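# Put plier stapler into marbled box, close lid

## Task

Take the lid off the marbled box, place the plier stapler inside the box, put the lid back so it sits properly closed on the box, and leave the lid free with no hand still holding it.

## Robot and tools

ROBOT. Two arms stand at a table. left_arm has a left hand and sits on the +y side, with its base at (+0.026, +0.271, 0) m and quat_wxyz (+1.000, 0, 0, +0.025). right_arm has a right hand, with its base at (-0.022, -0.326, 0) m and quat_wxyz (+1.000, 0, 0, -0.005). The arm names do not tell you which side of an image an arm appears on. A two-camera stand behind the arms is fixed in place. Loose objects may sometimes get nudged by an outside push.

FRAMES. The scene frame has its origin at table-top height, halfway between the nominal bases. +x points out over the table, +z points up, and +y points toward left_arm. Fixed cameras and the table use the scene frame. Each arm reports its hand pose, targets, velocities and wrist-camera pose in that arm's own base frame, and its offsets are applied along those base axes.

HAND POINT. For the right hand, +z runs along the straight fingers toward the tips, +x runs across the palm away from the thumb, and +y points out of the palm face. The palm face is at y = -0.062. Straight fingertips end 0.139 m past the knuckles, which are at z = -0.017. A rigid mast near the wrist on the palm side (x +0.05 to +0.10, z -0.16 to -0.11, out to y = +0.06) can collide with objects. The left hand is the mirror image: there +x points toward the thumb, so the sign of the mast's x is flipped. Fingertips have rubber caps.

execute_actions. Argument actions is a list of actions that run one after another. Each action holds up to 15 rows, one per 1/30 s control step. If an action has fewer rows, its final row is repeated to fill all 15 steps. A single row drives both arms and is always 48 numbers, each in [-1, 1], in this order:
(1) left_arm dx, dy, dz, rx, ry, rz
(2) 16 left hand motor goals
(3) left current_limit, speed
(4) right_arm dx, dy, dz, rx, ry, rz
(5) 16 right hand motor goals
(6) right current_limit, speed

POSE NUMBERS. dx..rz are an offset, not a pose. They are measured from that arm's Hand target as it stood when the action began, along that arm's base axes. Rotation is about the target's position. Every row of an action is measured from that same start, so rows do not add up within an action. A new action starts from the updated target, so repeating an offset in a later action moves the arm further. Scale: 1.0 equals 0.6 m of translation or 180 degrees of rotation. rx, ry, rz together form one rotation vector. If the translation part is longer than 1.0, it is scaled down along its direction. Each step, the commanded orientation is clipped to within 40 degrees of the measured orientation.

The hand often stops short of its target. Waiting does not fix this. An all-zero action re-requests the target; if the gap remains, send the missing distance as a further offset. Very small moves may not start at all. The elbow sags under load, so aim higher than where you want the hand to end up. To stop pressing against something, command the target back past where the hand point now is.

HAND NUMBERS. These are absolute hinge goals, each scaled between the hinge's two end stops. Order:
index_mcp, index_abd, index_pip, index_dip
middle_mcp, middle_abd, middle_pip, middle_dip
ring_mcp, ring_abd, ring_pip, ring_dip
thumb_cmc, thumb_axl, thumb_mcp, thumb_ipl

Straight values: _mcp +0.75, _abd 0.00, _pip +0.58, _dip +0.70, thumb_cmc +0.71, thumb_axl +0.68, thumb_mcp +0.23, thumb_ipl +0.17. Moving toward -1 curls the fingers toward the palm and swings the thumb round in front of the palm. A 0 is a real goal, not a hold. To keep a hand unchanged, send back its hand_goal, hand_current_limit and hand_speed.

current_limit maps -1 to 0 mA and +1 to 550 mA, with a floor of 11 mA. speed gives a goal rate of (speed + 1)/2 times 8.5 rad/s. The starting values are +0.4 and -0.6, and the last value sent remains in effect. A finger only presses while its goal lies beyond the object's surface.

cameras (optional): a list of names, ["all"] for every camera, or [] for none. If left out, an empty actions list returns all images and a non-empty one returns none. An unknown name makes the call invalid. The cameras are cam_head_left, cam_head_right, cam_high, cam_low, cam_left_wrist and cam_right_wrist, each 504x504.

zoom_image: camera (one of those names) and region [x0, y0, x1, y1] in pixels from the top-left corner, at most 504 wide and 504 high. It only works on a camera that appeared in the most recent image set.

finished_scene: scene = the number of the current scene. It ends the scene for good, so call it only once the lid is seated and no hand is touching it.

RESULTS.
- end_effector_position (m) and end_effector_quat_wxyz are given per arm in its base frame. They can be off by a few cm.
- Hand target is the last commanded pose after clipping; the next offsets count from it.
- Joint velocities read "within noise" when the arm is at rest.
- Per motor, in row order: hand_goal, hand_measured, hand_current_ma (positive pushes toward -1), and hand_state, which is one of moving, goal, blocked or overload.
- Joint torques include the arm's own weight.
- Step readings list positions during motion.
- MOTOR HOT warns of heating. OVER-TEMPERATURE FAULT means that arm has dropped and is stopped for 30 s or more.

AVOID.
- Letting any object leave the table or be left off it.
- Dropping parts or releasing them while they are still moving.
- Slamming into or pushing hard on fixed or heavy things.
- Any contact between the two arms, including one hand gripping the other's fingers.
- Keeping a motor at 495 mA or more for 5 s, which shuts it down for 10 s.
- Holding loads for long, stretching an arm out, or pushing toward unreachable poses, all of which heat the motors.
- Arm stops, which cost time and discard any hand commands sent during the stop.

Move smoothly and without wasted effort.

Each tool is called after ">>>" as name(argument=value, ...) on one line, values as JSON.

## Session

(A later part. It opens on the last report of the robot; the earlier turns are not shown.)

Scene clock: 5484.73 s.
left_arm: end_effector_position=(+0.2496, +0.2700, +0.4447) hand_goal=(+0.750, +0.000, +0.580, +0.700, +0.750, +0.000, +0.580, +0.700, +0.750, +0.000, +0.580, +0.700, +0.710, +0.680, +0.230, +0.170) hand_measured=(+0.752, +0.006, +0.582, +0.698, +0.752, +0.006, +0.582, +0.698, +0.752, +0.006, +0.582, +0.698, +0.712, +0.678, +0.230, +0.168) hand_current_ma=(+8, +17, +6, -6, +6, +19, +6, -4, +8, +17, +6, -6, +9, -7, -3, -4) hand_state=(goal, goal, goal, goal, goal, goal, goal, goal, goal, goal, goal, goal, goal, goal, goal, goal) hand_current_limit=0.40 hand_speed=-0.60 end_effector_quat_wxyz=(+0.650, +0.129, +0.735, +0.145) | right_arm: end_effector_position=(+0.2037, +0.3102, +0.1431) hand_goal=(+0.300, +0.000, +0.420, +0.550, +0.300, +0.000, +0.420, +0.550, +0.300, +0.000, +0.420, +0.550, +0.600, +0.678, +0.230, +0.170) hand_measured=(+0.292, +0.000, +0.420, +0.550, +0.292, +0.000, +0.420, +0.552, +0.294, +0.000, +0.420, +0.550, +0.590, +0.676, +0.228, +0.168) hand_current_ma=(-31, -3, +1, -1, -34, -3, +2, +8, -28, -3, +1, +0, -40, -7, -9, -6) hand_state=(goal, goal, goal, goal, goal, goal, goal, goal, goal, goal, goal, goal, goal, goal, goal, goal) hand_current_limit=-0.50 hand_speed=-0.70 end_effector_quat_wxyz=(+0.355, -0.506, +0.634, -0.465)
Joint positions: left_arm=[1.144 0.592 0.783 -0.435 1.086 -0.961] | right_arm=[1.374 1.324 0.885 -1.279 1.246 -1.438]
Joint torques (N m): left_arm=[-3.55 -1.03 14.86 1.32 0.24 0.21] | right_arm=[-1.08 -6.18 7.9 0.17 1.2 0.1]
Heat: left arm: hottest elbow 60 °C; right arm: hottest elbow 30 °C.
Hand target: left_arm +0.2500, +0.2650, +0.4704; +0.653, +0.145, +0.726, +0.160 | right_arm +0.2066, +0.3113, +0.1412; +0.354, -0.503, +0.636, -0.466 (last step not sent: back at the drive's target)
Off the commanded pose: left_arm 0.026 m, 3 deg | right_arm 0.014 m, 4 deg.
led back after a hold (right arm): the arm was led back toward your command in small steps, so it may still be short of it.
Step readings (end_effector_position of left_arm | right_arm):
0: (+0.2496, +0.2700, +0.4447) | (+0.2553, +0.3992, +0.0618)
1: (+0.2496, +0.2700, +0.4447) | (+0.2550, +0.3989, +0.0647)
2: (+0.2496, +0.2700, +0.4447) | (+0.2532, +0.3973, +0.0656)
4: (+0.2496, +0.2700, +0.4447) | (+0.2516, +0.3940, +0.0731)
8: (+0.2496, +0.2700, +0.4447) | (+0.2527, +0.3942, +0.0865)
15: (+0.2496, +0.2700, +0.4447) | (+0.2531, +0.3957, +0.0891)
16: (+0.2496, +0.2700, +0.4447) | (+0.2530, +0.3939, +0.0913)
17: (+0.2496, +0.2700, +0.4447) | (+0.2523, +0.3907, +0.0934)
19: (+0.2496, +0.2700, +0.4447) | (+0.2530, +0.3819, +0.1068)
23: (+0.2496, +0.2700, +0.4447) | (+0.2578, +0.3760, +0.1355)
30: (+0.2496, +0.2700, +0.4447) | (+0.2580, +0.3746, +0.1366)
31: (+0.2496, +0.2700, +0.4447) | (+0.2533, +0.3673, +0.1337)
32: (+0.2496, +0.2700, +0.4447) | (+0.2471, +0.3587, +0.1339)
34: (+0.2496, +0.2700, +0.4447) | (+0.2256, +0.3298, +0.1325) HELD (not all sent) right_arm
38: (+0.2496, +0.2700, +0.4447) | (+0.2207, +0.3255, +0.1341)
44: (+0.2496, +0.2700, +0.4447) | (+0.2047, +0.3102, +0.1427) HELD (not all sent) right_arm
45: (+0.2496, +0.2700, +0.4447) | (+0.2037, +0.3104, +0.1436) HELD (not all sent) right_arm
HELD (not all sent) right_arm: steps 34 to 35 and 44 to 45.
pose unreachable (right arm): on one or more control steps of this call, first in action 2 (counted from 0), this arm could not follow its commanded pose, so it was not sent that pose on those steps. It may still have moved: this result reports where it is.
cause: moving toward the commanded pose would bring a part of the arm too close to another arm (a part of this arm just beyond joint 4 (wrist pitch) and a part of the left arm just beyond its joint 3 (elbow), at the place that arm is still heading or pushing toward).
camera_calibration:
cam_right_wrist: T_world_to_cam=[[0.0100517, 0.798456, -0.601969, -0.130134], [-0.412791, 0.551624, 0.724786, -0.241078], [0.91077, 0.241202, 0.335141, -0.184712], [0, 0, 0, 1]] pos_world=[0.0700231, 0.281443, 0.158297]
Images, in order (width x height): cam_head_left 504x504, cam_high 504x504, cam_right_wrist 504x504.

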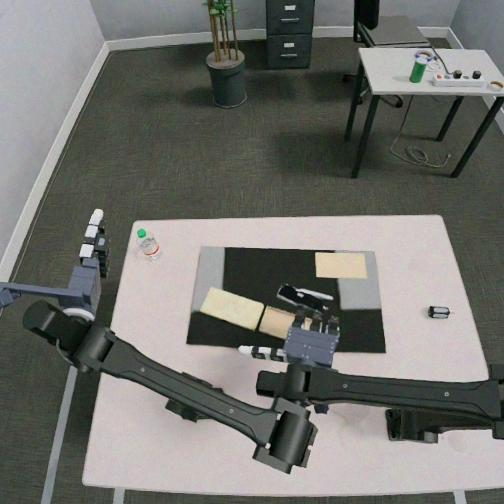

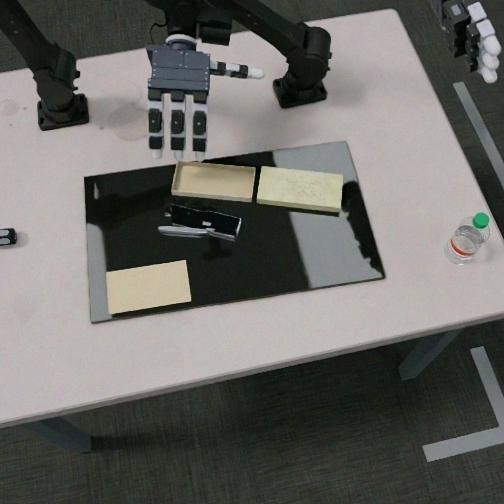

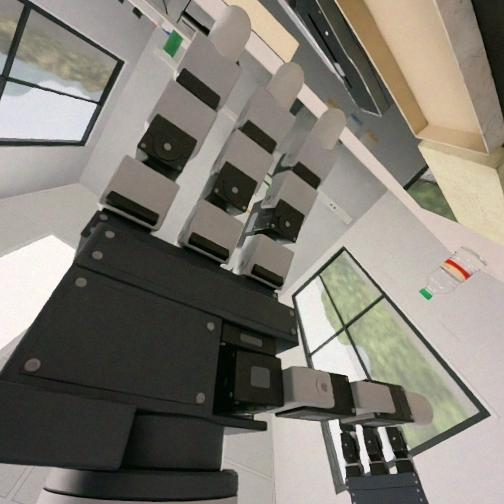

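>>> execute_actions(actions=[[[0,0,0,0,0,0,0.75,0,0.58,0.7,0.75,0,0.58,0.7,0.75,0,0.58,0.7,0.71,0.68,0.23,0.17,0.4,-0.6,0.18,0.01,-0.015,0.0035,0.0093,-0.031,0.46,0,-0.25,0.28,0.918,0,0.578,0.7,0.918,0,0.578,0.7,-0.5,0.678,0.1,0.17,0.2,-0.5]],[[0,0,0,0,0,0,0.75,0,0.58,0.7,0.75,0,0.58,0.7,0.75,0,0.58,0.7,0.71,0.68,0.23,0.17,0.4,-0.6,0.18,0.01,-0.015,0.0035,0.0093,-0.031,0.46,0,-0.25,0.28,0.918,0,0.578,0.7,0.918,0,0.578,0.7,-0.5,0.678,0.1,0.17,0.2,-0.5]]], cameras=["cam_high","cam_right_wrist"])

>>> zoom_image(camera="cam_right_wrist", region=[0, 0, 504, 504])

Scene clock: 5527.53 s.
left_arm: end_effector_position=(+0.2496, +0.2700, +0.4447) hand_goal=(+0.750, +0.000, +0.580, +0.700, +0.750, +0.000, +0.580, +0.700, +0.750, +0.000, +0.580, +0.700, +0.710, +0.680, +0.230, +0.170) hand_measured=(+0.752, +0.006, +0.582, +0.698, +0.752, +0.006, +0.582, +0.698, +0.752, +0.006, +0.582, +0.698, +0.712, +0.678, +0.230, +0.168) hand_current_ma=(+8, +17, +6, -6, +6, +19, +6, -4, +8, +17, +6, -6, +9, -7, -3, -4) hand_state=(goal, goal, goal, goal, goal, goal, goal, goal, goal, goal, goal, goal, goal, goal, goal, goal) hand_current_limit=0.40 hand_speed=-0.60 end_effector_quat_wxyz=(+0.650, +0.129, +0.735, +0.145) | right_arm: end_effector_position=(+0.4133, +0.3141, +0.1065) hand_goal=(+0.460, +0.000, -0.250, +0.280, +0.918, +0.000, +0.578, +0.700, +0.918, +0.000, +0.578, +0.700, -0.500, +0.678, +0.100, +0.170) hand_measured=(+0.454, -0.002, -0.248, +0.282, +0.898, -0.002, +0.572, +0.696, +0.900, -0.002, +0.572, +0.696, -0.498, +0.676, +0.100, +0.170) hand_current_ma=(-29, -3, +5, +11, -91, -3, -26, -14, -76, -3, -21, -13, +4, -7, -2, -3) hand_state=(goal, goal, goal, goal, blocked, goal, goal, goal, goal, goal, goal, goal, goal, goal, goal, goal) hand_current_limit=0.20 hand_speed=-0.50 end_effector_quat_wxyz=(+0.270, -0.448, +0.702, -0.484)
Joint positions: left_arm=[1.144 0.592 0.783 -0.435 1.086 -0.961] | right_arm=[0.886 1.597 1.086 -0.635 1.133 -2.095]
Joint torques (N m): left_arm=[-2.43 -1.38 14.68 1.37 0.24 0.2] | right_arm=[-0.09 -11.28 10.66 0.9 1.1 -0.03]
Heat: left arm: hottest elbow 60 °C; right arm: hottest elbow 31 °C.
Hand target: left_arm +0.2500, +0.2650, +0.4704; +0.653, +0.145, +0.726, +0.160 | right_arm +0.4226, +0.3231, +0.1231; +0.293, -0.449, +0.697, -0.476
Off the commanded pose: left_arm 0.026 m, 3 deg | right_arm 0.021 m, 3 deg.
joint sent to its limit (right arm) — joint 6 (wrist roll), lower limit. The joint targets still meet the commanded pose.
Step readings (end_effector_position of left_arm | right_arm):
0: (+0.2496, +0.2700, +0.4447) | (+0.2037, +0.3102, +0.1431)
1: (+0.2496, +0.2700, +0.4447) | (+0.2105, +0.3104, +0.1422)
2: (+0.2496, +0.2700, +0.4447) | (+0.2223, +0.3132, +0.1405)
4: (+0.2496, +0.2700, +0.4447) | (+0.2663, +0.3104, +0.1358)
8: (+0.2496, +0.2700, +0.4447) | (+0.3222, +0.2976, +0.1228)
15: (+0.2496, +0.2700, +0.4447) | (+0.3168, +0.3173, +0.1265)
16: (+0.2496, +0.2700, +0.4447) | (+0.3211, +0.3200, +0.1274)
17: (+0.2496, +0.2700, +0.4447) | (+0.3294, +0.3239, +0.1266)
19: (+0.2496, +0.2700, +0.4447) | (+0.3701, +0.3250, +0.1257)
23: (+0.2496, +0.2700, +0.4447) | (+0.4247, +0.3053, +0.1140)
30: (+0.2496, +0.2700, +0.4447) | (+0.4180, +0.3091, +0.1068)
camera_calibration:
cam_right_wrist: T_world_to_cam=[[0.143748, 0.776555, -0.613432, -0.204411], [-0.211775, 0.629649, 0.747458, -0.240192], [0.966689, 0.022464, 0.254966, -0.310061], [0, 0, 0, 1]] pos_world=[0.27825, 0.316938, 0.133196]
Images, in order (width x height): cam_high 504x504, cam_right_wrist 504x504.

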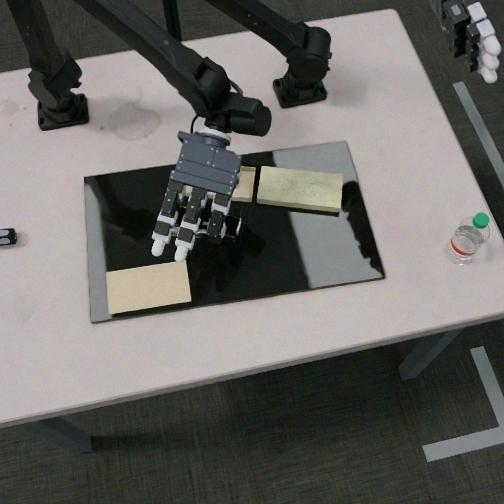

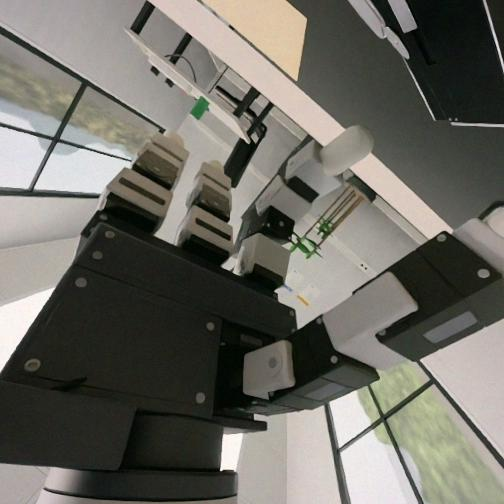

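Scaled by 1.000.

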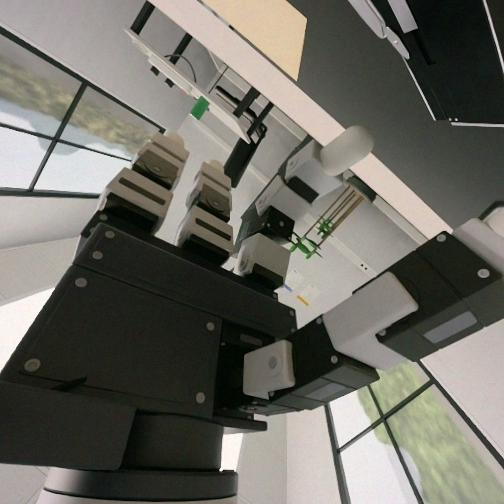

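>>> zoom_image(camera="cam_right_wrist", region=[344, 0, 504, 160])

Scaled by 3.150.

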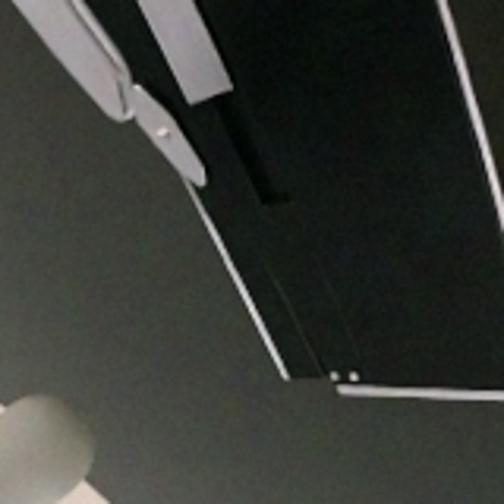

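>>> execute_actions(actions=[[[0,0,0,0,0,0,0.75,0,0.58,0.7,0.75,0,0.58,0.7,0.75,0,0.58,0.7,0.71,0.68,0.23,0.17,0.4,-0.6,0.002,-0.0217,-0.055,0,0,0,0.46,0,-0.25,0.28,0.918,0,0.578,0.7,0.918,0,0.578,0.7,-0.5,0.678,0.1,0.17,0.2,-0.5]],[[0,0,0,0,0,0,0.75,0,0.58,0.7,0.75,0,0.58,0.7,0.75,0,0.58,0.7,0.71,0.68,0.23,0.17,0.4,-0.6,0,0,-0.035,0,0,0,0.46,0,-0.25,0.28,0.918,0,0.578,0.7,0.918,0,0.578,0.7,-0.5,0.678,0.1,0.17,0.2,-0.5]]], cameras=["cam_right_wrist"])

>>> zoom_image(camera="cam_right_wrist", region=[304, 0, 504, 200])

Scene clock: 5566.77 s.
left_arm: end_effector_position=(+0.2496, +0.2700, +0.4447) hand_goal=(+0.750, +0.000, +0.580, +0.700, +0.750, +0.000, +0.580, +0.700, +0.750, +0.000, +0.580, +0.700, +0.710, +0.680, +0.230, +0.170) hand_measured=(+0.752, +0.006, +0.582, +0.698, +0.752, +0.006, +0.582, +0.698, +0.752, +0.006, +0.582, +0.698, +0.712, +0.678, +0.230, +0.168) hand_current_ma=(+8, +17, +6, -6, +6, +19, +6, -4, +8, +17, +6, -6, +9, -7, -3, -4) hand_state=(goal, goal, goal, goal, goal, goal, goal, goal, goal, goal, goal, goal, goal, goal, goal, goal) hand_current_limit=0.40 hand_speed=-0.60 end_effector_quat_wxyz=(+0.650, +0.129, +0.735, +0.145) | right_arm: end_effector_position=(+0.4208, +0.3104, +0.0722) hand_goal=(+0.460, +0.000, -0.250, +0.280, +0.918, +0.000, +0.578, +0.700, +0.918, +0.000, +0.578, +0.700, -0.500, +0.678, +0.100, +0.170) hand_measured=(+0.452, -0.002, -0.248, +0.282, +0.898, -0.002, +0.572, +0.696, +0.902, -0.002, +0.572, +0.696, -0.500, +0.676, +0.102, +0.172) hand_current_ma=(-30, -3, +5, +11, -87, -3, -26, -14, -70, -3, -20, -13, +0, -7, +9, +6) hand_state=(goal, goal, goal, goal, goal, goal, goal, goal, goal, goal, goal, goal, goal, goal, goal, goal) hand_current_limit=0.20 hand_speed=-0.50 end_effector_quat_wxyz=(+0.282, -0.432, +0.710, -0.480)
Joint positions: left_arm=[1.144 0.592 0.783 -0.435 1.086 -0.961] | right_arm=[0.87 1.64 1.025 -0.489 1.13 -2.095]
Joint torques (N m): left_arm=[-2.55 -0.73 14.64 1.4 0.2 0.23] | right_arm=[-0.56 -9.76 7.9 1.22 1.01 0]
Heat: left arm: hottest elbow 60 °C; right arm: hottest elbow 33 °C.
Hand target: left_arm +0.2500, +0.2650, +0.4704; +0.653, +0.145, +0.726, +0.160 | right_arm +0.4237, +0.3103, +0.0691; +0.293, -0.449, +0.697, -0.476
Off the commanded pose: left_arm 0.026 m, 3 deg | right_arm 0.004 m, 3 deg.
joint sent to its limit (right arm) — joint 6 (wrist roll), lower limit. The joint targets are off in orientation, not in position.
Step readings (end_effector_position of left_arm | right_arm):
0: (+0.2496, +0.2700, +0.4447) | (+0.4133, +0.3140, +0.1065)
1: (+0.2496, +0.2700, +0.4447) | (+0.4138, +0.3142, +0.1051)
2: (+0.2496, +0.2700, +0.4447) | (+0.4161, +0.3159, +0.1038)
4: (+0.2496, +0.2700, +0.4447) | (+0.4174, +0.3146, +0.0990)
8: (+0.2496, +0.2700, +0.4447) | (+0.4177, +0.3092, +0.0899)
15: (+0.2496, +0.2700, +0.4447) | (+0.4186, +0.3086, +0.0886)
16: (+0.2496, +0.2700, +0.4447) | (+0.4190, +0.3089, +0.0873)
17: (+0.2496, +0.2700, +0.4447) | (+0.4204, +0.3107, +0.0863)
19: (+0.2496, +0.2700, +0.4447) | (+0.4210, +0.3113, +0.0813)
23: (+0.2496, +0.2700, +0.4447) | (+0.4202, +0.3103, +0.0719)
30: (+0.2496, +0.2700, +0.4447) | (+0.4208, +0.3104, +0.0722)
camera_calibration:
cam_right_wrist: T_world_to_cam=[[0.171195, 0.794194, -0.583051, -0.242946], [-0.221213, 0.607662, 0.762766, -0.200913], [0.960082, -0.00160315, 0.279714, -0.300084], [0, 0, 0, 1]] pos_world=[0.285251, 0.314553, 0.0955378]
Images, in order (width x height): cam_right_wrist 504x504.

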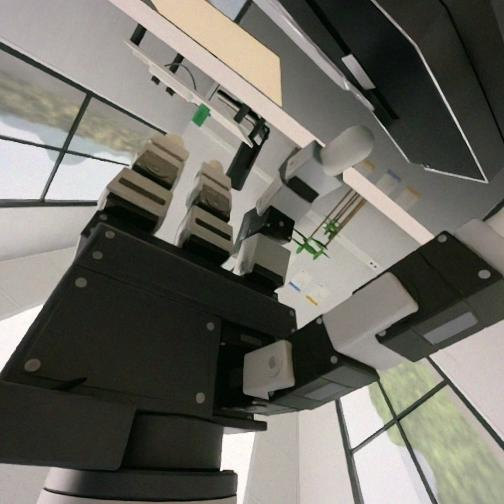

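Scaled by 2.520.

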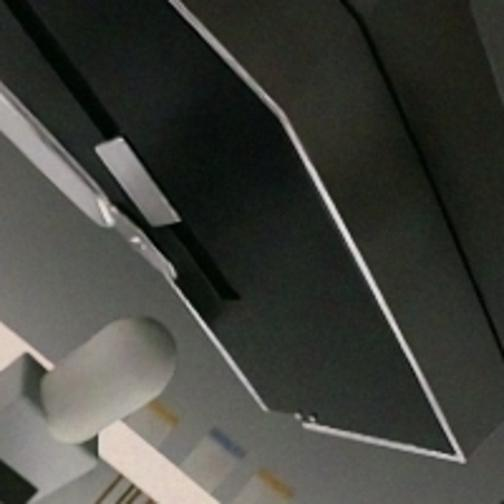

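>>> execute_actions(actions=[[[0,0,0,0,0,0,0.75,0,0.58,0.7,0.75,0,0.58,0.7,0.75,0,0.58,0.7,0.71,0.68,0.23,0.17,0.4,-0.6,-0.004,-0.003,-0.025,0,0,0,0.46,0,-0.25,0.28,0.918,0,0.578,0.7,0.918,0,0.578,0.7,-0.5,0.678,0.1,0.17,0.2,-0.5]],[[0,0,0,0,0,0,0.75,0,0.58,0.7,0.75,0,0.58,0.7,0.75,0,0.58,0.7,0.71,0.68,0.23,0.17,0.4,-0.6,0,0,0,0,0,0,0.40,0,-0.26,0.27,0.918,0,0.578,0.7,0.918,0,0.578,0.7,-0.5,0.678,0.02,0.17,0.1,-0.7]],[[0,0,0,0,0,0,0.75,0,0.58,0.7,0.75,0,0.58,0.7,0.75,0,0.58,0.7,0.71,0.68,0.23,0.17,0.4,-0.6,0,0,0,0,0,0,0.35,0,-0.28,0.25,0.918,0,0.578,0.7,0.918,0,0.578,0.7,-0.5,0.678,-0.03,0.17,0.1,-0.7]],[[0,0,0,0,0,0,0.75,0,0.58,0.7,0.75,0,0.58,0.7,0.75,0,0.58,0.7,0.71,0.68,0.23,0.17,0.4,-0.6,0,0,0,0,0,0,0.28,0,-0.3,0.23,0.918,0,0.578,0.7,0.918,0,0.578,0.7,-0.5,0.678,-0.1,0.17,0.2,-0.7]]], cameras=["cam_right_wrist"])

Scene clock: 5596.50 s.
left_arm: end_effector_position=(+0.2496, +0.2700, +0.4447) hand_goal=(+0.750, +0.000, +0.580, +0.700, +0.750, +0.000, +0.580, +0.700, +0.750, +0.000, +0.580, +0.700, +0.710, +0.680, +0.230, +0.170) hand_measured=(+0.752, +0.006, +0.582, +0.698, +0.752, +0.006, +0.582, +0.698, +0.752, +0.006, +0.582, +0.698, +0.712, +0.678, +0.230, +0.168) hand_current_ma=(+8, +17, +6, -6, +6, +19, +6, -4, +8, +17, +6, -6, +9, -7, -3, -4) hand_state=(goal, goal, goal, goal, goal, goal, goal, goal, goal, goal, goal, goal, goal, goal, goal, goal) hand_current_limit=0.40 hand_speed=-0.60 end_effector_quat_wxyz=(+0.650, +0.129, +0.735, +0.145) | right_arm: end_effector_position=(+0.4233, +0.3125, +0.0705) hand_goal=(+0.280, +0.000, -0.300, +0.230, +0.918, +0.000, +0.578, +0.700, +0.918, +0.000, +0.578, +0.700, -0.500, +0.678, -0.100, +0.170) hand_measured=(+0.278, -0.002, -0.296, +0.234, +0.898, -0.002, +0.572, +0.696, +0.902, -0.002, +0.572, +0.696, -0.524, +0.676, +0.096, +0.182) hand_current_ma=(-5, -3, +19, +13, -87, -3, -26, -14, -69, -3, -20, -13, -102, -7, +330, +62) hand_state=(goal, goal, goal, goal, goal, goal, goal, goal, goal, goal, goal, goal, blocked, goal, blocked, goal) hand_current_limit=0.20 hand_speed=-0.70 end_effector_quat_wxyz=(+0.293, -0.424, +0.712, -0.476)
Joint positions: left_arm=[1.144 0.592 0.783 -0.435 1.086 -0.961] | right_arm=[0.869 1.641 1.013 -0.447 1.131 -2.095]
Joint torques (N m): left_arm=[-2.67 -0.73 14.61 1.06 0.18 0.19] | right_arm=[-0.32 -9.17 6.63 1.16 0.85 -0.01]
Heat: left arm: hottest elbow 60 °C; right arm: hottest elbow 32 °C.
Hand target: left_arm +0.2500, +0.2650, +0.4704; +0.653, +0.145, +0.726, +0.160 | right_arm +0.4214, +0.3083, +0.0542; +0.293, -0.449, +0.697, -0.476
Off the commanded pose: left_arm 0.026 m, 3 deg | right_arm 0.017 m, 3 deg.
joint sent to its limit (right arm) — joint 6 (wrist roll), lower limit. The joint targets are off in orientation, not in position.
Step readings (end_effector_position of left_arm | right_arm):
0: (+0.2496, +0.2700, +0.4447) | (+0.4208, +0.3104, +0.0722)
1: (+0.2496, +0.2700, +0.4447) | (+0.4209, +0.3104, +0.0713)
2: (+0.2496, +0.2700, +0.4447) | (+0.4216, +0.3113, +0.0706)
4: (+0.2496, +0.2700, +0.4447) | (+0.4227, +0.3118, +0.0705)
8: (+0.2496, +0.2700, +0.4447) | (+0.4233, +0.3125, +0.0706)
15: (+0.2496, +0.2700, +0.4447) | (+0.4233, +0.3125, +0.0705)
16: (+0.2496, +0.2700, +0.4447) | (+0.4233, +0.3125, +0.0705)
17: (+0.2496, +0.2700, +0.4447) | (+0.4233, +0.3125, +0.0705)
19: (+0.2496, +0.2700, +0.4447) | (+0.4233, +0.3125, +0.0705)
23: (+0.2496, +0.2700, +0.4447) | (+0.4233, +0.3125, +0.0705)
30: (+0.2496, +0.2700, +0.4447) | (+0.4233, +0.3125, +0.0705)
31: (+0.2496, +0.2700, +0.4447) | (+0.4233, +0.3125, +0.0705)
32: (+0.2496, +0.2700, +0.4447) | (+0.4233, +0.3125, +0.0705)
34: (+0.2496, +0.2700, +0.4447) | (+0.4233, +0.3125, +0.0705)
38: (+0.2496, +0.2700, +0.4447) | (+0.4233, +0.3125, +0.0705)
45: (+0.2496, +0.2700, +0.4447) | (+0.4233, +0.3125, +0.0705)
46: (+0.2496, +0.2700, +0.4447) | (+0.4233, +0.3125, +0.0705)
47: (+0.2496, +0.2700, +0.4447) | (+0.4233, +0.3125, +0.0705)
49: (+0.2496, +0.2700, +0.4447) | (+0.4233, +0.3125, +0.0705)
53: (+0.2496, +0.2700, +0.4447) | (+0.4233, +0.3125, +0.0705)
60: (+0.2496, +0.2700, +0.4447) | (+0.4233, +0.3125, +0.0705)
camera_calibration:
cam_right_wrist: T_world_to_cam=[[0.18273, 0.806133, -0.562814, -0.256119], [-0.235064, 0.591672, 0.771148, -0.190184], [0.954649, -0.00861482, 0.297609, -0.29878], [0, 0, 0, 1]] pos_world=[0.287326, 0.316419, 0.0914328]
Images, in order (width x height): cam_right_wrist 504x504.

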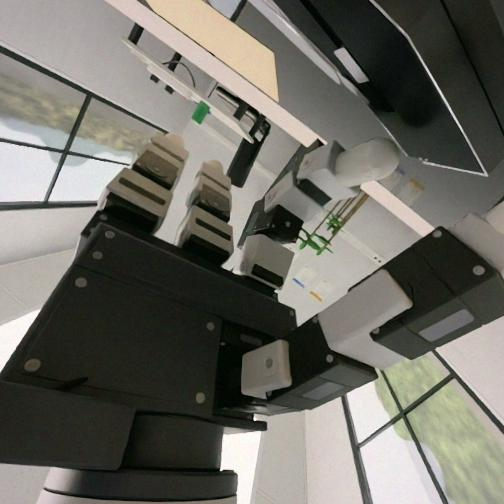

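>>> execute_actions(actions=[[[0,0,0,0,0,0,0.75,0,0.58,0.7,0.75,0,0.58,0.7,0.75,0,0.58,0.7,0.71,0.68,0.23,0.17,0.4,-0.6,0,0,0.04,0,0,0,0.46,0,-0.25,0.28,0.918,0,0.578,0.7,0.918,0,0.578,0.7,-0.5,0.678,0.1,0.17,0.1,-0.5]],[[0,0,0,0,0,0,0.75,0,0.58,0.7,0.75,0,0.58,0.7,0.75,0,0.58,0.7,0.71,0.68,0.23,0.17,0.4,-0.6,-0.003,0,0,0,0,0,0.46,0,-0.25,0.28,0.918,0,0.578,0.7,0.918,0,0.578,0.7,-0.5,0.678,0.2,0.17,0.1,-0.5]]], cameras=["cam_right_wrist","cam_high"])

>>> zoom_image(camera="cam_high", region=[140, 160, 280, 300])

Scene clock: 5628.80 s.
left_arm: end_effector_position=(+0.2496, +0.2700, +0.4447) hand_goal=(+0.750, +0.000, +0.580, +0.700, +0.750, +0.000, +0.580, +0.700, +0.750, +0.000, +0.580, +0.700, +0.710, +0.680, +0.230, +0.170) hand_measured=(+0.752, +0.006, +0.582, +0.698, +0.752, +0.006, +0.582, +0.698, +0.752, +0.006, +0.582, +0.698, +0.712, +0.678, +0.230, +0.168) hand_current_ma=(+8, +17, +6, -6, +6, +19, +6, -4, +8, +17, +6, -6, +9, -7, -3, -4) hand_state=(goal, goal, goal, goal, goal, goal, goal, goal, goal, goal, goal, goal, goal, goal, goal, goal) hand_current_limit=0.40 hand_speed=-0.60 end_effector_quat_wxyz=(+0.650, +0.129, +0.735, +0.145) | right_arm: end_effector_position=(+0.4183, +0.3068, +0.0714) hand_goal=(+0.460, +0.000, -0.250, +0.280, +0.918, +0.000, +0.578, +0.700, +0.918, +0.000, +0.578, +0.700, -0.500, +0.678, +0.200, +0.170) hand_measured=(+0.448, -0.002, -0.252, +0.278, +0.898, -0.002, +0.572, +0.696, +0.902, -0.002, +0.572, +0.696, -0.498, +0.676, +0.194, +0.172) hand_current_ma=(-53, -3, -7, -9, -87, -3, -26, -14, -69, -3, -20, -13, +7, -6, -30, +8) hand_state=(goal, goal, goal, goal, goal, goal, goal, goal, goal, goal, goal, goal, goal, goal, goal, goal) hand_current_limit=0.10 hand_speed=-0.50 end_effector_quat_wxyz=(+0.281, -0.433, +0.710, -0.480)
Joint positions: left_arm=[1.144 0.592 0.783 -0.435 1.086 -0.961] | right_arm=[0.869 1.632 1.013 -0.486 1.13 -2.095]
Joint torques (N m): left_arm=[-2.9 -0.67 14.74 1.2 0.23 0.21] | right_arm=[-0.26 -11.34 8.64 0.17 1.01 -0.02]
Heat: left arm: hottest elbow 60 °C; right arm: hottest elbow 31 °C.
Hand target: left_arm +0.2500, +0.2650, +0.4704; +0.653, +0.145, +0.726, +0.160 | right_arm +0.4196, +0.3083, +0.0780; +0.293, -0.449, +0.697, -0.476
Off the commanded pose: left_arm 0.026 m, 3 deg | right_arm 0.007 m, 3 deg.
joint sent to its limit (right arm) — joint 6 (wrist roll), lower limit. The joint targets still meet the commanded pose.
Step readings (end_effector_position of left_arm | right_arm):
0: (+0.2496, +0.2700, +0.4447) | (+0.4233, +0.3125, +0.0705)
1: (+0.2496, +0.2700, +0.4447) | (+0.4226, +0.3117, +0.0710)
2: (+0.2496, +0.2700, +0.4447) | (+0.4213, +0.3103, +0.0716)
4: (+0.2496, +0.2700, +0.4447) | (+0.4196, +0.3083, +0.0723)
8: (+0.2496, +0.2700, +0.4447) | (+0.4188, +0.3073, +0.0718)
15: (+0.2496, +0.2700, +0.4447) | (+0.4188, +0.3073, +0.0718)
16: (+0.2496, +0.2700, +0.4447) | (+0.4188, +0.3073, +0.0718)
17: (+0.2496, +0.2700, +0.4447) | (+0.4188, +0.3073, +0.0718)
19: (+0.2496, +0.2700, +0.4447) | (+0.4185, +0.3070, +0.0716)
23: (+0.2496, +0.2700, +0.4447) | (+0.4183, +0.3068, +0.0714)
30: (+0.2496, +0.2700, +0.4447) | (+0.4183, +0.3068, +0.0714)
camera_calibration:
cam_right_wrist: T_world_to_cam=[[0.170902, 0.793066, -0.58467, -0.239489], [-0.219807, 0.609133, 0.761998, -0.19968], [0.960457, -0.00171231, 0.278423, -0.297376], [0, 0, 0, 1]] pos_world=[0.282655, 0.311053, 0.0949304]
Images, in order (width x height): cam_high 504x504, cam_right_wrist 504x504.

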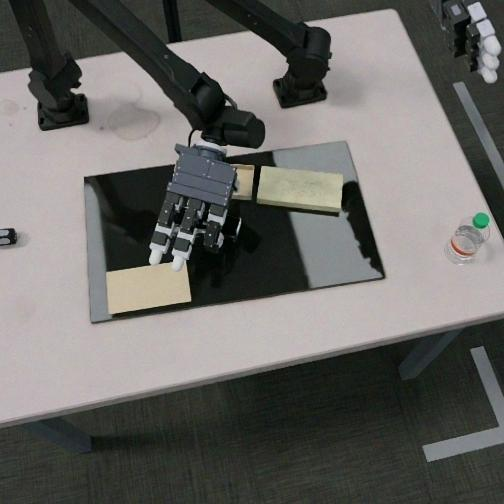

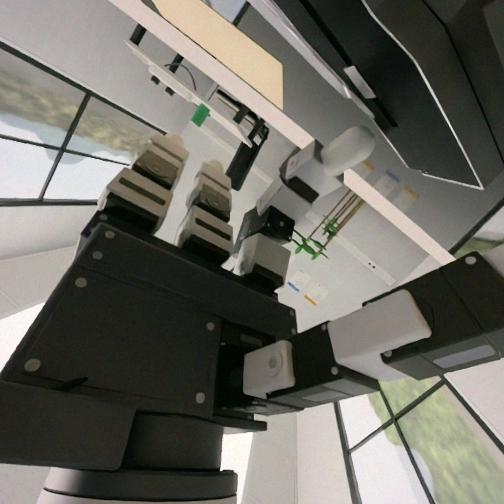

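Scaled by 3.600.

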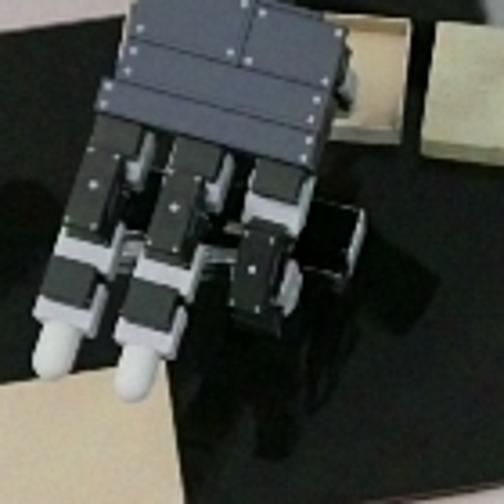

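>>> zoom_image(camera="cam_right_wrist", region=[304, 0, 504, 200])

Scaled by 2.520.

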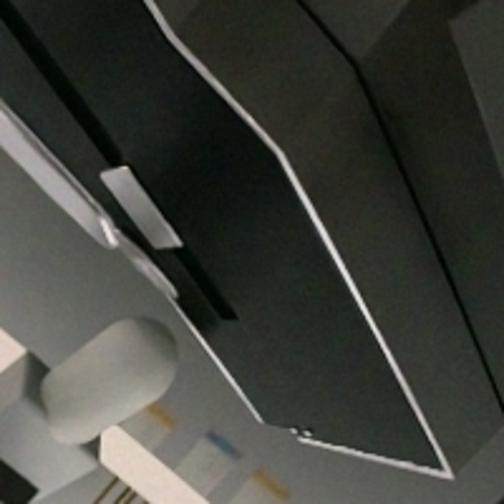

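>>> execute_actions(actions=[], cameras=["cam_head_left","cam_head_right","cam_low"])

>>> zoom_image(camera="cam_head_left", region=[220, 240, 360, 380])

>>> zoom_image(camera="cam_low", region=[120, 220, 300, 340])

Scene clock: 5683.87 s.
left_arm: end_effector_position=(+0.2496, +0.2700, +0.4447) hand_goal=(+0.750, +0.000, +0.580, +0.700, +0.750, +0.000, +0.580, +0.700, +0.750, +0.000, +0.580, +0.700, +0.710, +0.680, +0.230, +0.170) hand_measured=(+0.752, +0.006, +0.582, +0.698, +0.752, +0.006, +0.582, +0.698, +0.752, +0.006, +0.582, +0.698, +0.712, +0.678, +0.230, +0.168) hand_current_ma=(+8, +17, +6, -6, +6, +19, +6, -4, +8, +17, +6, -6, +9, -7, -3, -4) hand_state=(goal, goal, goal, goal, goal, goal, goal, goal, goal, goal, goal, goal, goal, goal, goal, goal) hand_current_limit=0.40 hand_speed=-0.60 end_effector_quat_wxyz=(+0.650, +0.129, +0.735, +0.145) | right_arm: end_effector_position=(+0.4183, +0.3068, +0.0714) hand_goal=(+0.460, +0.000, -0.250, +0.280, +0.918, +0.000, +0.578, +0.700, +0.918, +0.000, +0.578, +0.700, -0.500, +0.678, +0.200, +0.170) hand_measured=(+0.448, -0.002, -0.252, +0.278, +0.898, -0.002, +0.572, +0.696, +0.902, -0.002, +0.572, +0.696, -0.498, +0.676, +0.194, +0.172) hand_current_ma=(-53, -3, -7, -9, -87, -3, -26, -14, -69, -3, -20, -13, +7, -6, -30, +8) hand_state=(goal, goal, goal, goal, goal, goal, goal, goal, goal, goal, goal, goal, goal, goal, goal, goal) hand_current_limit=0.10 hand_speed=-0.50 end_effector_quat_wxyz=(+0.281, -0.433, +0.710, -0.480)
Joint positions: left_arm=[1.144 0.592 0.783 -0.435 1.086 -0.961] | right_arm=[0.869 1.632 1.013 -0.486 1.13 -2.095]
Joint velocities: within noise
Joint torques (N m): left_arm=[-3.02 -0.79 14.75 1.4 0.23 0.22] | right_arm=[0.26 -10.87 8.55 0.1 1.01 -0.02]
Heat: left arm: hottest elbow 60 °C; right arm: hottest elbow 31 °C.
Hand target: left_arm +0.2500, +0.2650, +0.4704; +0.653, +0.145, +0.726, +0.160 | right_arm +0.4196, +0.3083, +0.0780; +0.293, -0.449, +0.697, -0.476
Off the commanded pose: left_arm 0.026 m, 3 deg | right_arm 0.007 m, 3 deg.
Images, in order (width x height): cam_head_left 504x504, cam_head_right 504x504, cam_low 504x504.

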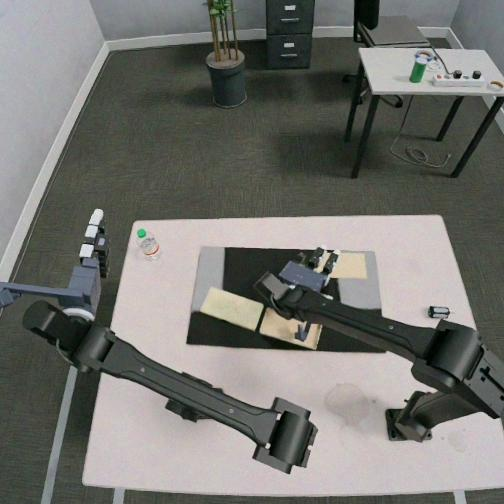

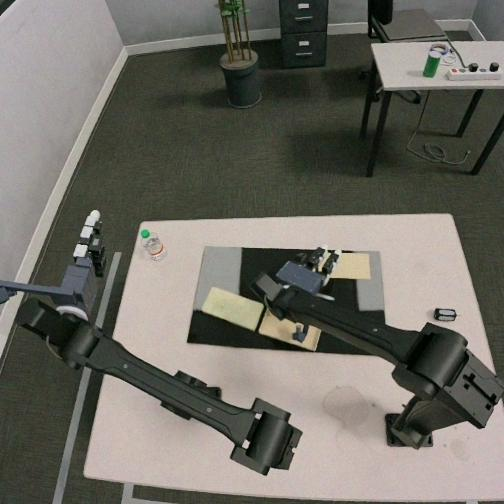

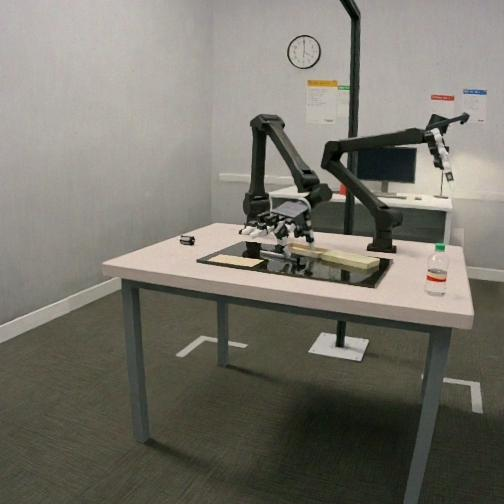

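Scaled by 3.600.

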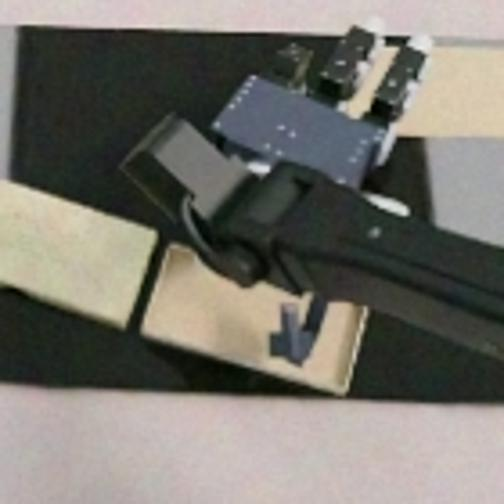

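Scaled by 2.800.

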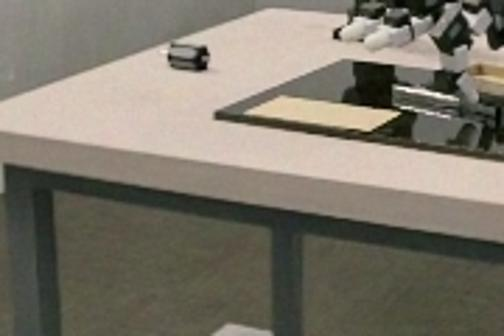

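>>> zoom_image(camera="cam_low", region=[240, 200, 340, 280])

Scaled by 5.040.

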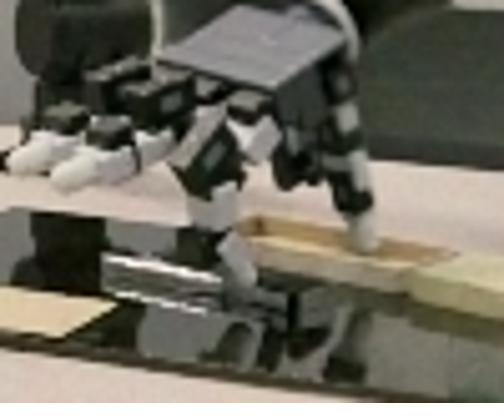

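>>> execute_actions(actions=[[[0,0,0,0,0,0,0.75,0,0.58,0.7,0.75,0,0.58,0.7,0.75,0,0.58,0.7,0.71,0.68,0.23,0.17,0.4,-0.6,0,0,0.01,0,0,0,0.46,0,-0.25,0.28,0.918,0,0.578,0.7,0.918,0,0.578,0.7,-0.5,0.678,0.03,0.17,0.1,-0.5]],[[0,0,0,0,0,0,0.75,0,0.58,0.7,0.75,0,0.58,0.7,0.75,0,0.58,0.7,0.71,0.68,0.23,0.17,0.4,-0.6,0,0,-0.045,0,0,0,0.46,0,-0.25,0.28,0.918,0,0.578,0.7,0.918,0,0.578,0.7,-0.5,0.678,0.03,0.17,0.1,-0.5]]], cameras=["cam_low"])

>>> zoom_image(camera="cam_low", region=[240, 200, 340, 280])

Scene clock: 5709.90 s.
left_arm: end_effector_position=(+0.2496, +0.2700, +0.4447) hand_goal=(+0.750, +0.000, +0.580, +0.700, +0.750, +0.000, +0.580, +0.700, +0.750, +0.000, +0.580, +0.700, +0.710, +0.680, +0.230, +0.170) hand_measured=(+0.752, +0.006, +0.582, +0.698, +0.752, +0.006, +0.582, +0.698, +0.752, +0.006, +0.582, +0.698, +0.712, +0.678, +0.230, +0.168) hand_current_ma=(+8, +17, +6, -6, +6, +19, +6, -4, +8, +17, +6, -6, +9, -7, -3, -4) hand_state=(goal, goal, goal, goal, goal, goal, goal, goal, goal, goal, goal, goal, goal, goal, goal, goal) hand_current_limit=0.40 hand_speed=-0.60 end_effector_quat_wxyz=(+0.650, +0.129, +0.735, +0.145) | right_arm: end_effector_position=(+0.4206, +0.3097, +0.0730) hand_goal=(+0.460, +0.000, -0.250, +0.280, +0.918, +0.000, +0.578, +0.700, +0.918, +0.000, +0.578, +0.700, -0.500, +0.678, +0.030, +0.170) hand_measured=(+0.448, -0.002, -0.252, +0.278, +0.898, -0.002, +0.572, +0.696, +0.902, -0.002, +0.572, +0.696, -0.524, +0.672, +0.040, +0.174) hand_current_ma=(-52, -3, -7, -9, -87, -3, -26, -14, -69, -3, -20, -13, -106, -24, +53, +17) hand_state=(goal, goal, goal, goal, goal, goal, goal, goal, goal, goal, goal, goal, blocked, goal, goal, goal) hand_current_limit=0.10 hand_speed=-0.50 end_effector_quat_wxyz=(+0.290, -0.428, +0.711, -0.477)
Joint positions: left_arm=[1.144 0.592 0.783 -0.435 1.086 -0.961] | right_arm=[0.869 1.629 1.008 -0.457 1.129 -2.1]
Joint torques (N m): left_arm=[-2.37 -0.79 14.72 1.33 0.2 0.18] | right_arm=[-0.38 -8.64 7.01 1.42 1.01 0.05]
Heat: left arm: hottest elbow 60 °C; right arm: hottest elbow 31 °C.
Hand target: left_arm +0.2500, +0.2650, +0.4704; +0.653, +0.145, +0.726, +0.160 | right_arm +0.4198, +0.3084, +0.0574; +0.293, -0.448, +0.697, -0.476
Off the commanded pose: left_arm 0.026 m, 3 deg | right_arm 0.016 m, 3 deg.
joint sent to its limit (right arm) — joint 6 (wrist roll), lower limit. The joint targets still meet the commanded pose.
Step readings (end_effector_position of left_arm | right_arm):
0: (+0.2496, +0.2700, +0.4447) | (+0.4183, +0.3068, +0.0714)
1: (+0.2496, +0.2700, +0.4447) | (+0.4180, +0.3064, +0.0714)
2: (+0.2496, +0.2700, +0.4447) | (+0.4173, +0.3056, +0.0712)
4: (+0.2496, +0.2700, +0.4447) | (+0.4165, +0.3052, +0.0716)
8: (+0.2496, +0.2700, +0.4447) | (+0.4164, +0.3050, +0.0737)
15: (+0.2496, +0.2700, +0.4447) | (+0.4163, +0.3049, +0.0737)
16: (+0.2496, +0.2700, +0.4447) | (+0.4167, +0.3053, +0.0728)
17: (+0.2496, +0.2700, +0.4447) | (+0.4179, +0.3067, +0.0724)
19: (+0.2496, +0.2700, +0.4447) | (+0.4197, +0.3087, +0.0729)
23: (+0.2496, +0.2700, +0.4447) | (+0.4206, +0.3097, +0.0729)
30: (+0.2496, +0.2700, +0.4447) | (+0.4206, +0.3097, +0.0729)
Images, in order (width x height): cam_low 504x504.

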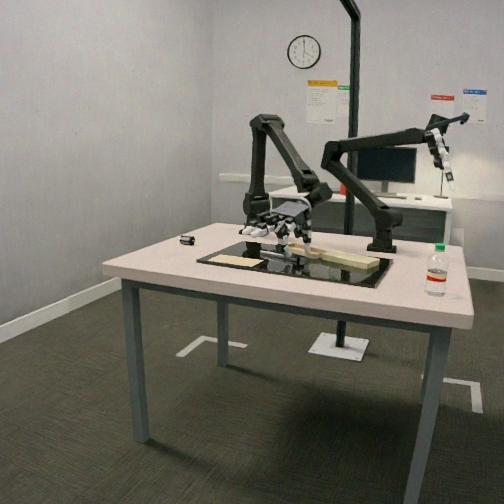

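Scaled by 5.040.

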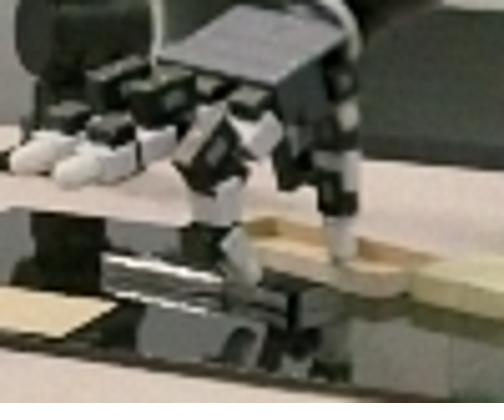

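>>> execute_actions(actions=[[[0,0,0,0,0,0,0.75,0,0.58,0.7,0.75,0,0.58,0.7,0.75,0,0.58,0.7,0.71,0.68,0.23,0.17,0.4,-0.6,0,0,0.05,0,0,0,0.46,0,-0.25,0.28,0.918,0,0.578,0.7,0.918,0,0.578,0.7,-0.5,0.678,0.03,0.17,0.1,-0.5]]], cameras=["cam_low","cam_high","cam_head_right"])

>>> zoom_image(camera="cam_low", region=[240, 200, 340, 280])

>>> zoom_image(camera="cam_high", region=[180, 150, 280, 250])

>>> zoom_image(camera="cam_head_right", region=[220, 240, 360, 380])

Scene clock: 5778.67 s.
left_arm: end_effector_position=(+0.2496, +0.2700, +0.4447) hand_goal=(+0.750, +0.000, +0.580, +0.700, +0.750, +0.000, +0.580, +0.700, +0.750, +0.000, +0.580, +0.700, +0.710, +0.680, +0.230, +0.170) hand_measured=(+0.752, +0.006, +0.582, +0.698, +0.752, +0.006, +0.582, +0.698, +0.752, +0.006, +0.582, +0.698, +0.712, +0.678, +0.230, +0.168) hand_current_ma=(+8, +17, +6, -6, +6, +19, +6, -4, +8, +17, +6, -6, +9, -7, -3, -4) hand_state=(goal, goal, goal, goal, goal, goal, goal, goal, goal, goal, goal, goal, goal, goal, goal, goal) hand_current_limit=0.40 hand_speed=-0.60 end_effector_quat_wxyz=(+0.650, +0.129, +0.735, +0.145) | right_arm: end_effector_position=(+0.4142, +0.3021, +0.0737) hand_goal=(+0.460, +0.000, -0.250, +0.280, +0.918, +0.000, +0.578, +0.700, +0.918, +0.000, +0.578, +0.700, -0.500, +0.678, +0.030, +0.170) hand_measured=(+0.448, -0.002, -0.252, +0.278, +0.898, -0.002, +0.572, +0.696, +0.902, -0.002, +0.572, +0.696, -0.500, +0.676, +0.032, +0.172) hand_current_ma=(-51, -3, -7, -9, -87, -3, -26, -14, -69, -3, -20, -13, +0, -8, +9, +8) hand_state=(goal, goal, goal, goal, goal, goal, goal, goal, goal, goal, goal, goal, goal, goal, goal, goal) hand_current_limit=0.10 hand_speed=-0.50 end_effector_quat_wxyz=(+0.274, -0.438, +0.707, -0.482)
Joint positions: left_arm=[1.144 0.592 0.783 -0.435 1.086 -0.961] | right_arm=[0.869 1.62 1.009 -0.509 1.129 -2.1]
Joint torques (N m): left_arm=[-2.78 -1.08 14.6 1.55 0.24 0.22] | right_arm=[-0.15 -11.05 9.88 0.08 1.14 0.03]
Heat: left arm: hottest elbow 60 °C; right arm: hottest elbow 30 °C.
Hand target: left_arm +0.2500, +0.2650, +0.4704; +0.653, +0.145, +0.726, +0.160 | right_arm +0.4197, +0.3084, +0.0873; +0.293, -0.448, +0.697, -0.476
Off the commanded pose: left_arm 0.026 m, 3 deg | right_arm 0.016 m, 3 deg.
joint sent to its limit (right arm) — joint 6 (wrist roll), lower limit. The joint targets still meet the commanded pose.
Step readings (end_effector_position of left_arm | right_arm):
0: (+0.2496, +0.2700, +0.4447) | (+0.4206, +0.3097, +0.0730)
1: (+0.2496, +0.2700, +0.4447) | (+0.4196, +0.3085, +0.0730)
2: (+0.2496, +0.2700, +0.4447) | (+0.4179, +0.3066, +0.0734)
4: (+0.2496, +0.2700, +0.4447) | (+0.4156, +0.3038, +0.0743)
8: (+0.2496, +0.2700, +0.4447) | (+0.4143, +0.3022, +0.0737)
15: (+0.2496, +0.2700, +0.4447) | (+0.4142, +0.3021, +0.0737)
Images, in order (width x height): cam_head_right 504x504, cam_high 504x504, cam_low 504x504.

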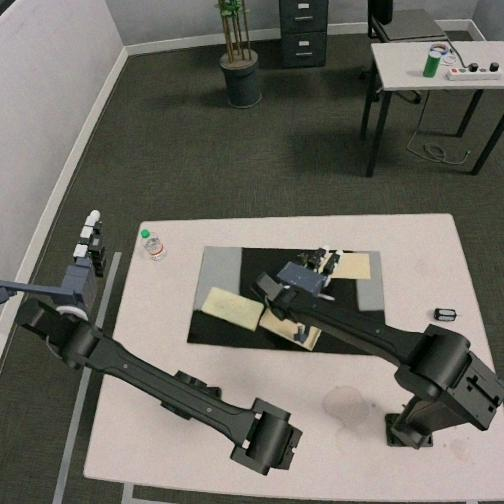

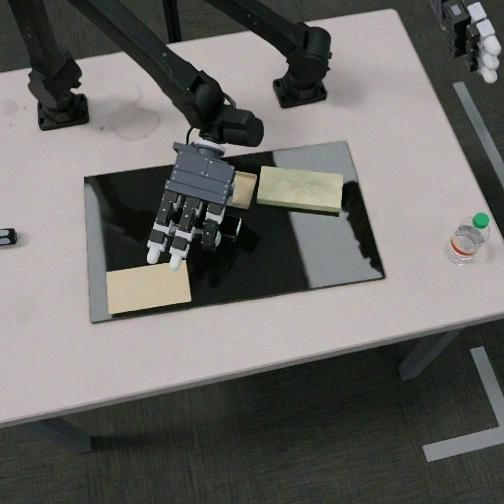

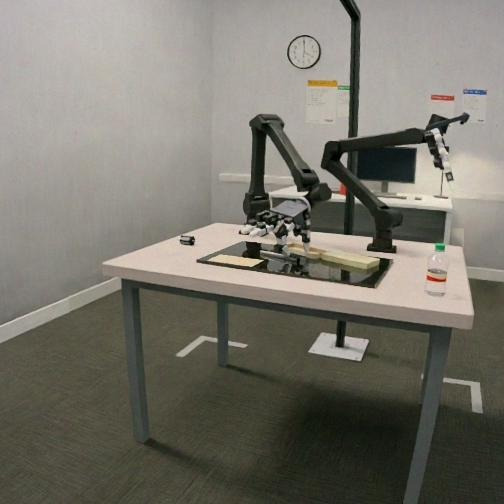

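Scaled by 5.040.

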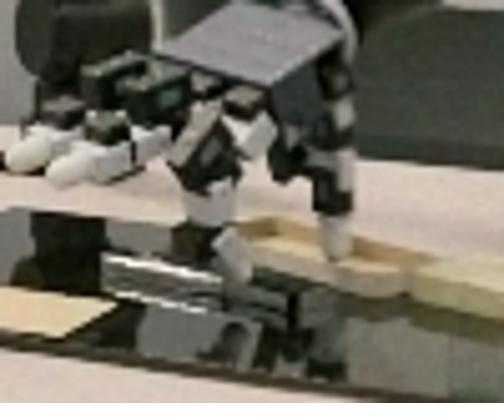

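Scaled by 5.040.

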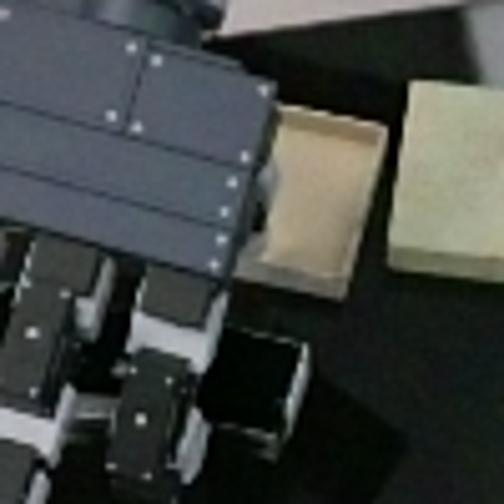

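Scaled by 3.600.

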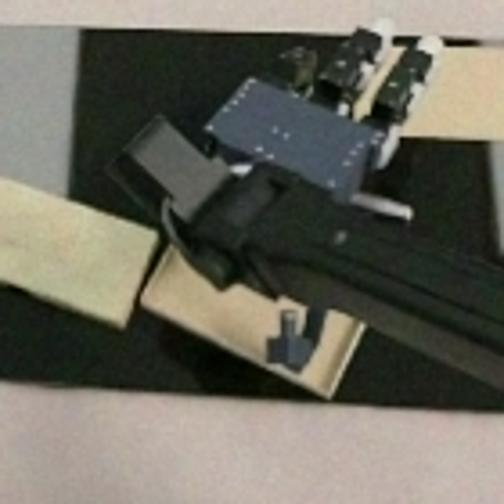

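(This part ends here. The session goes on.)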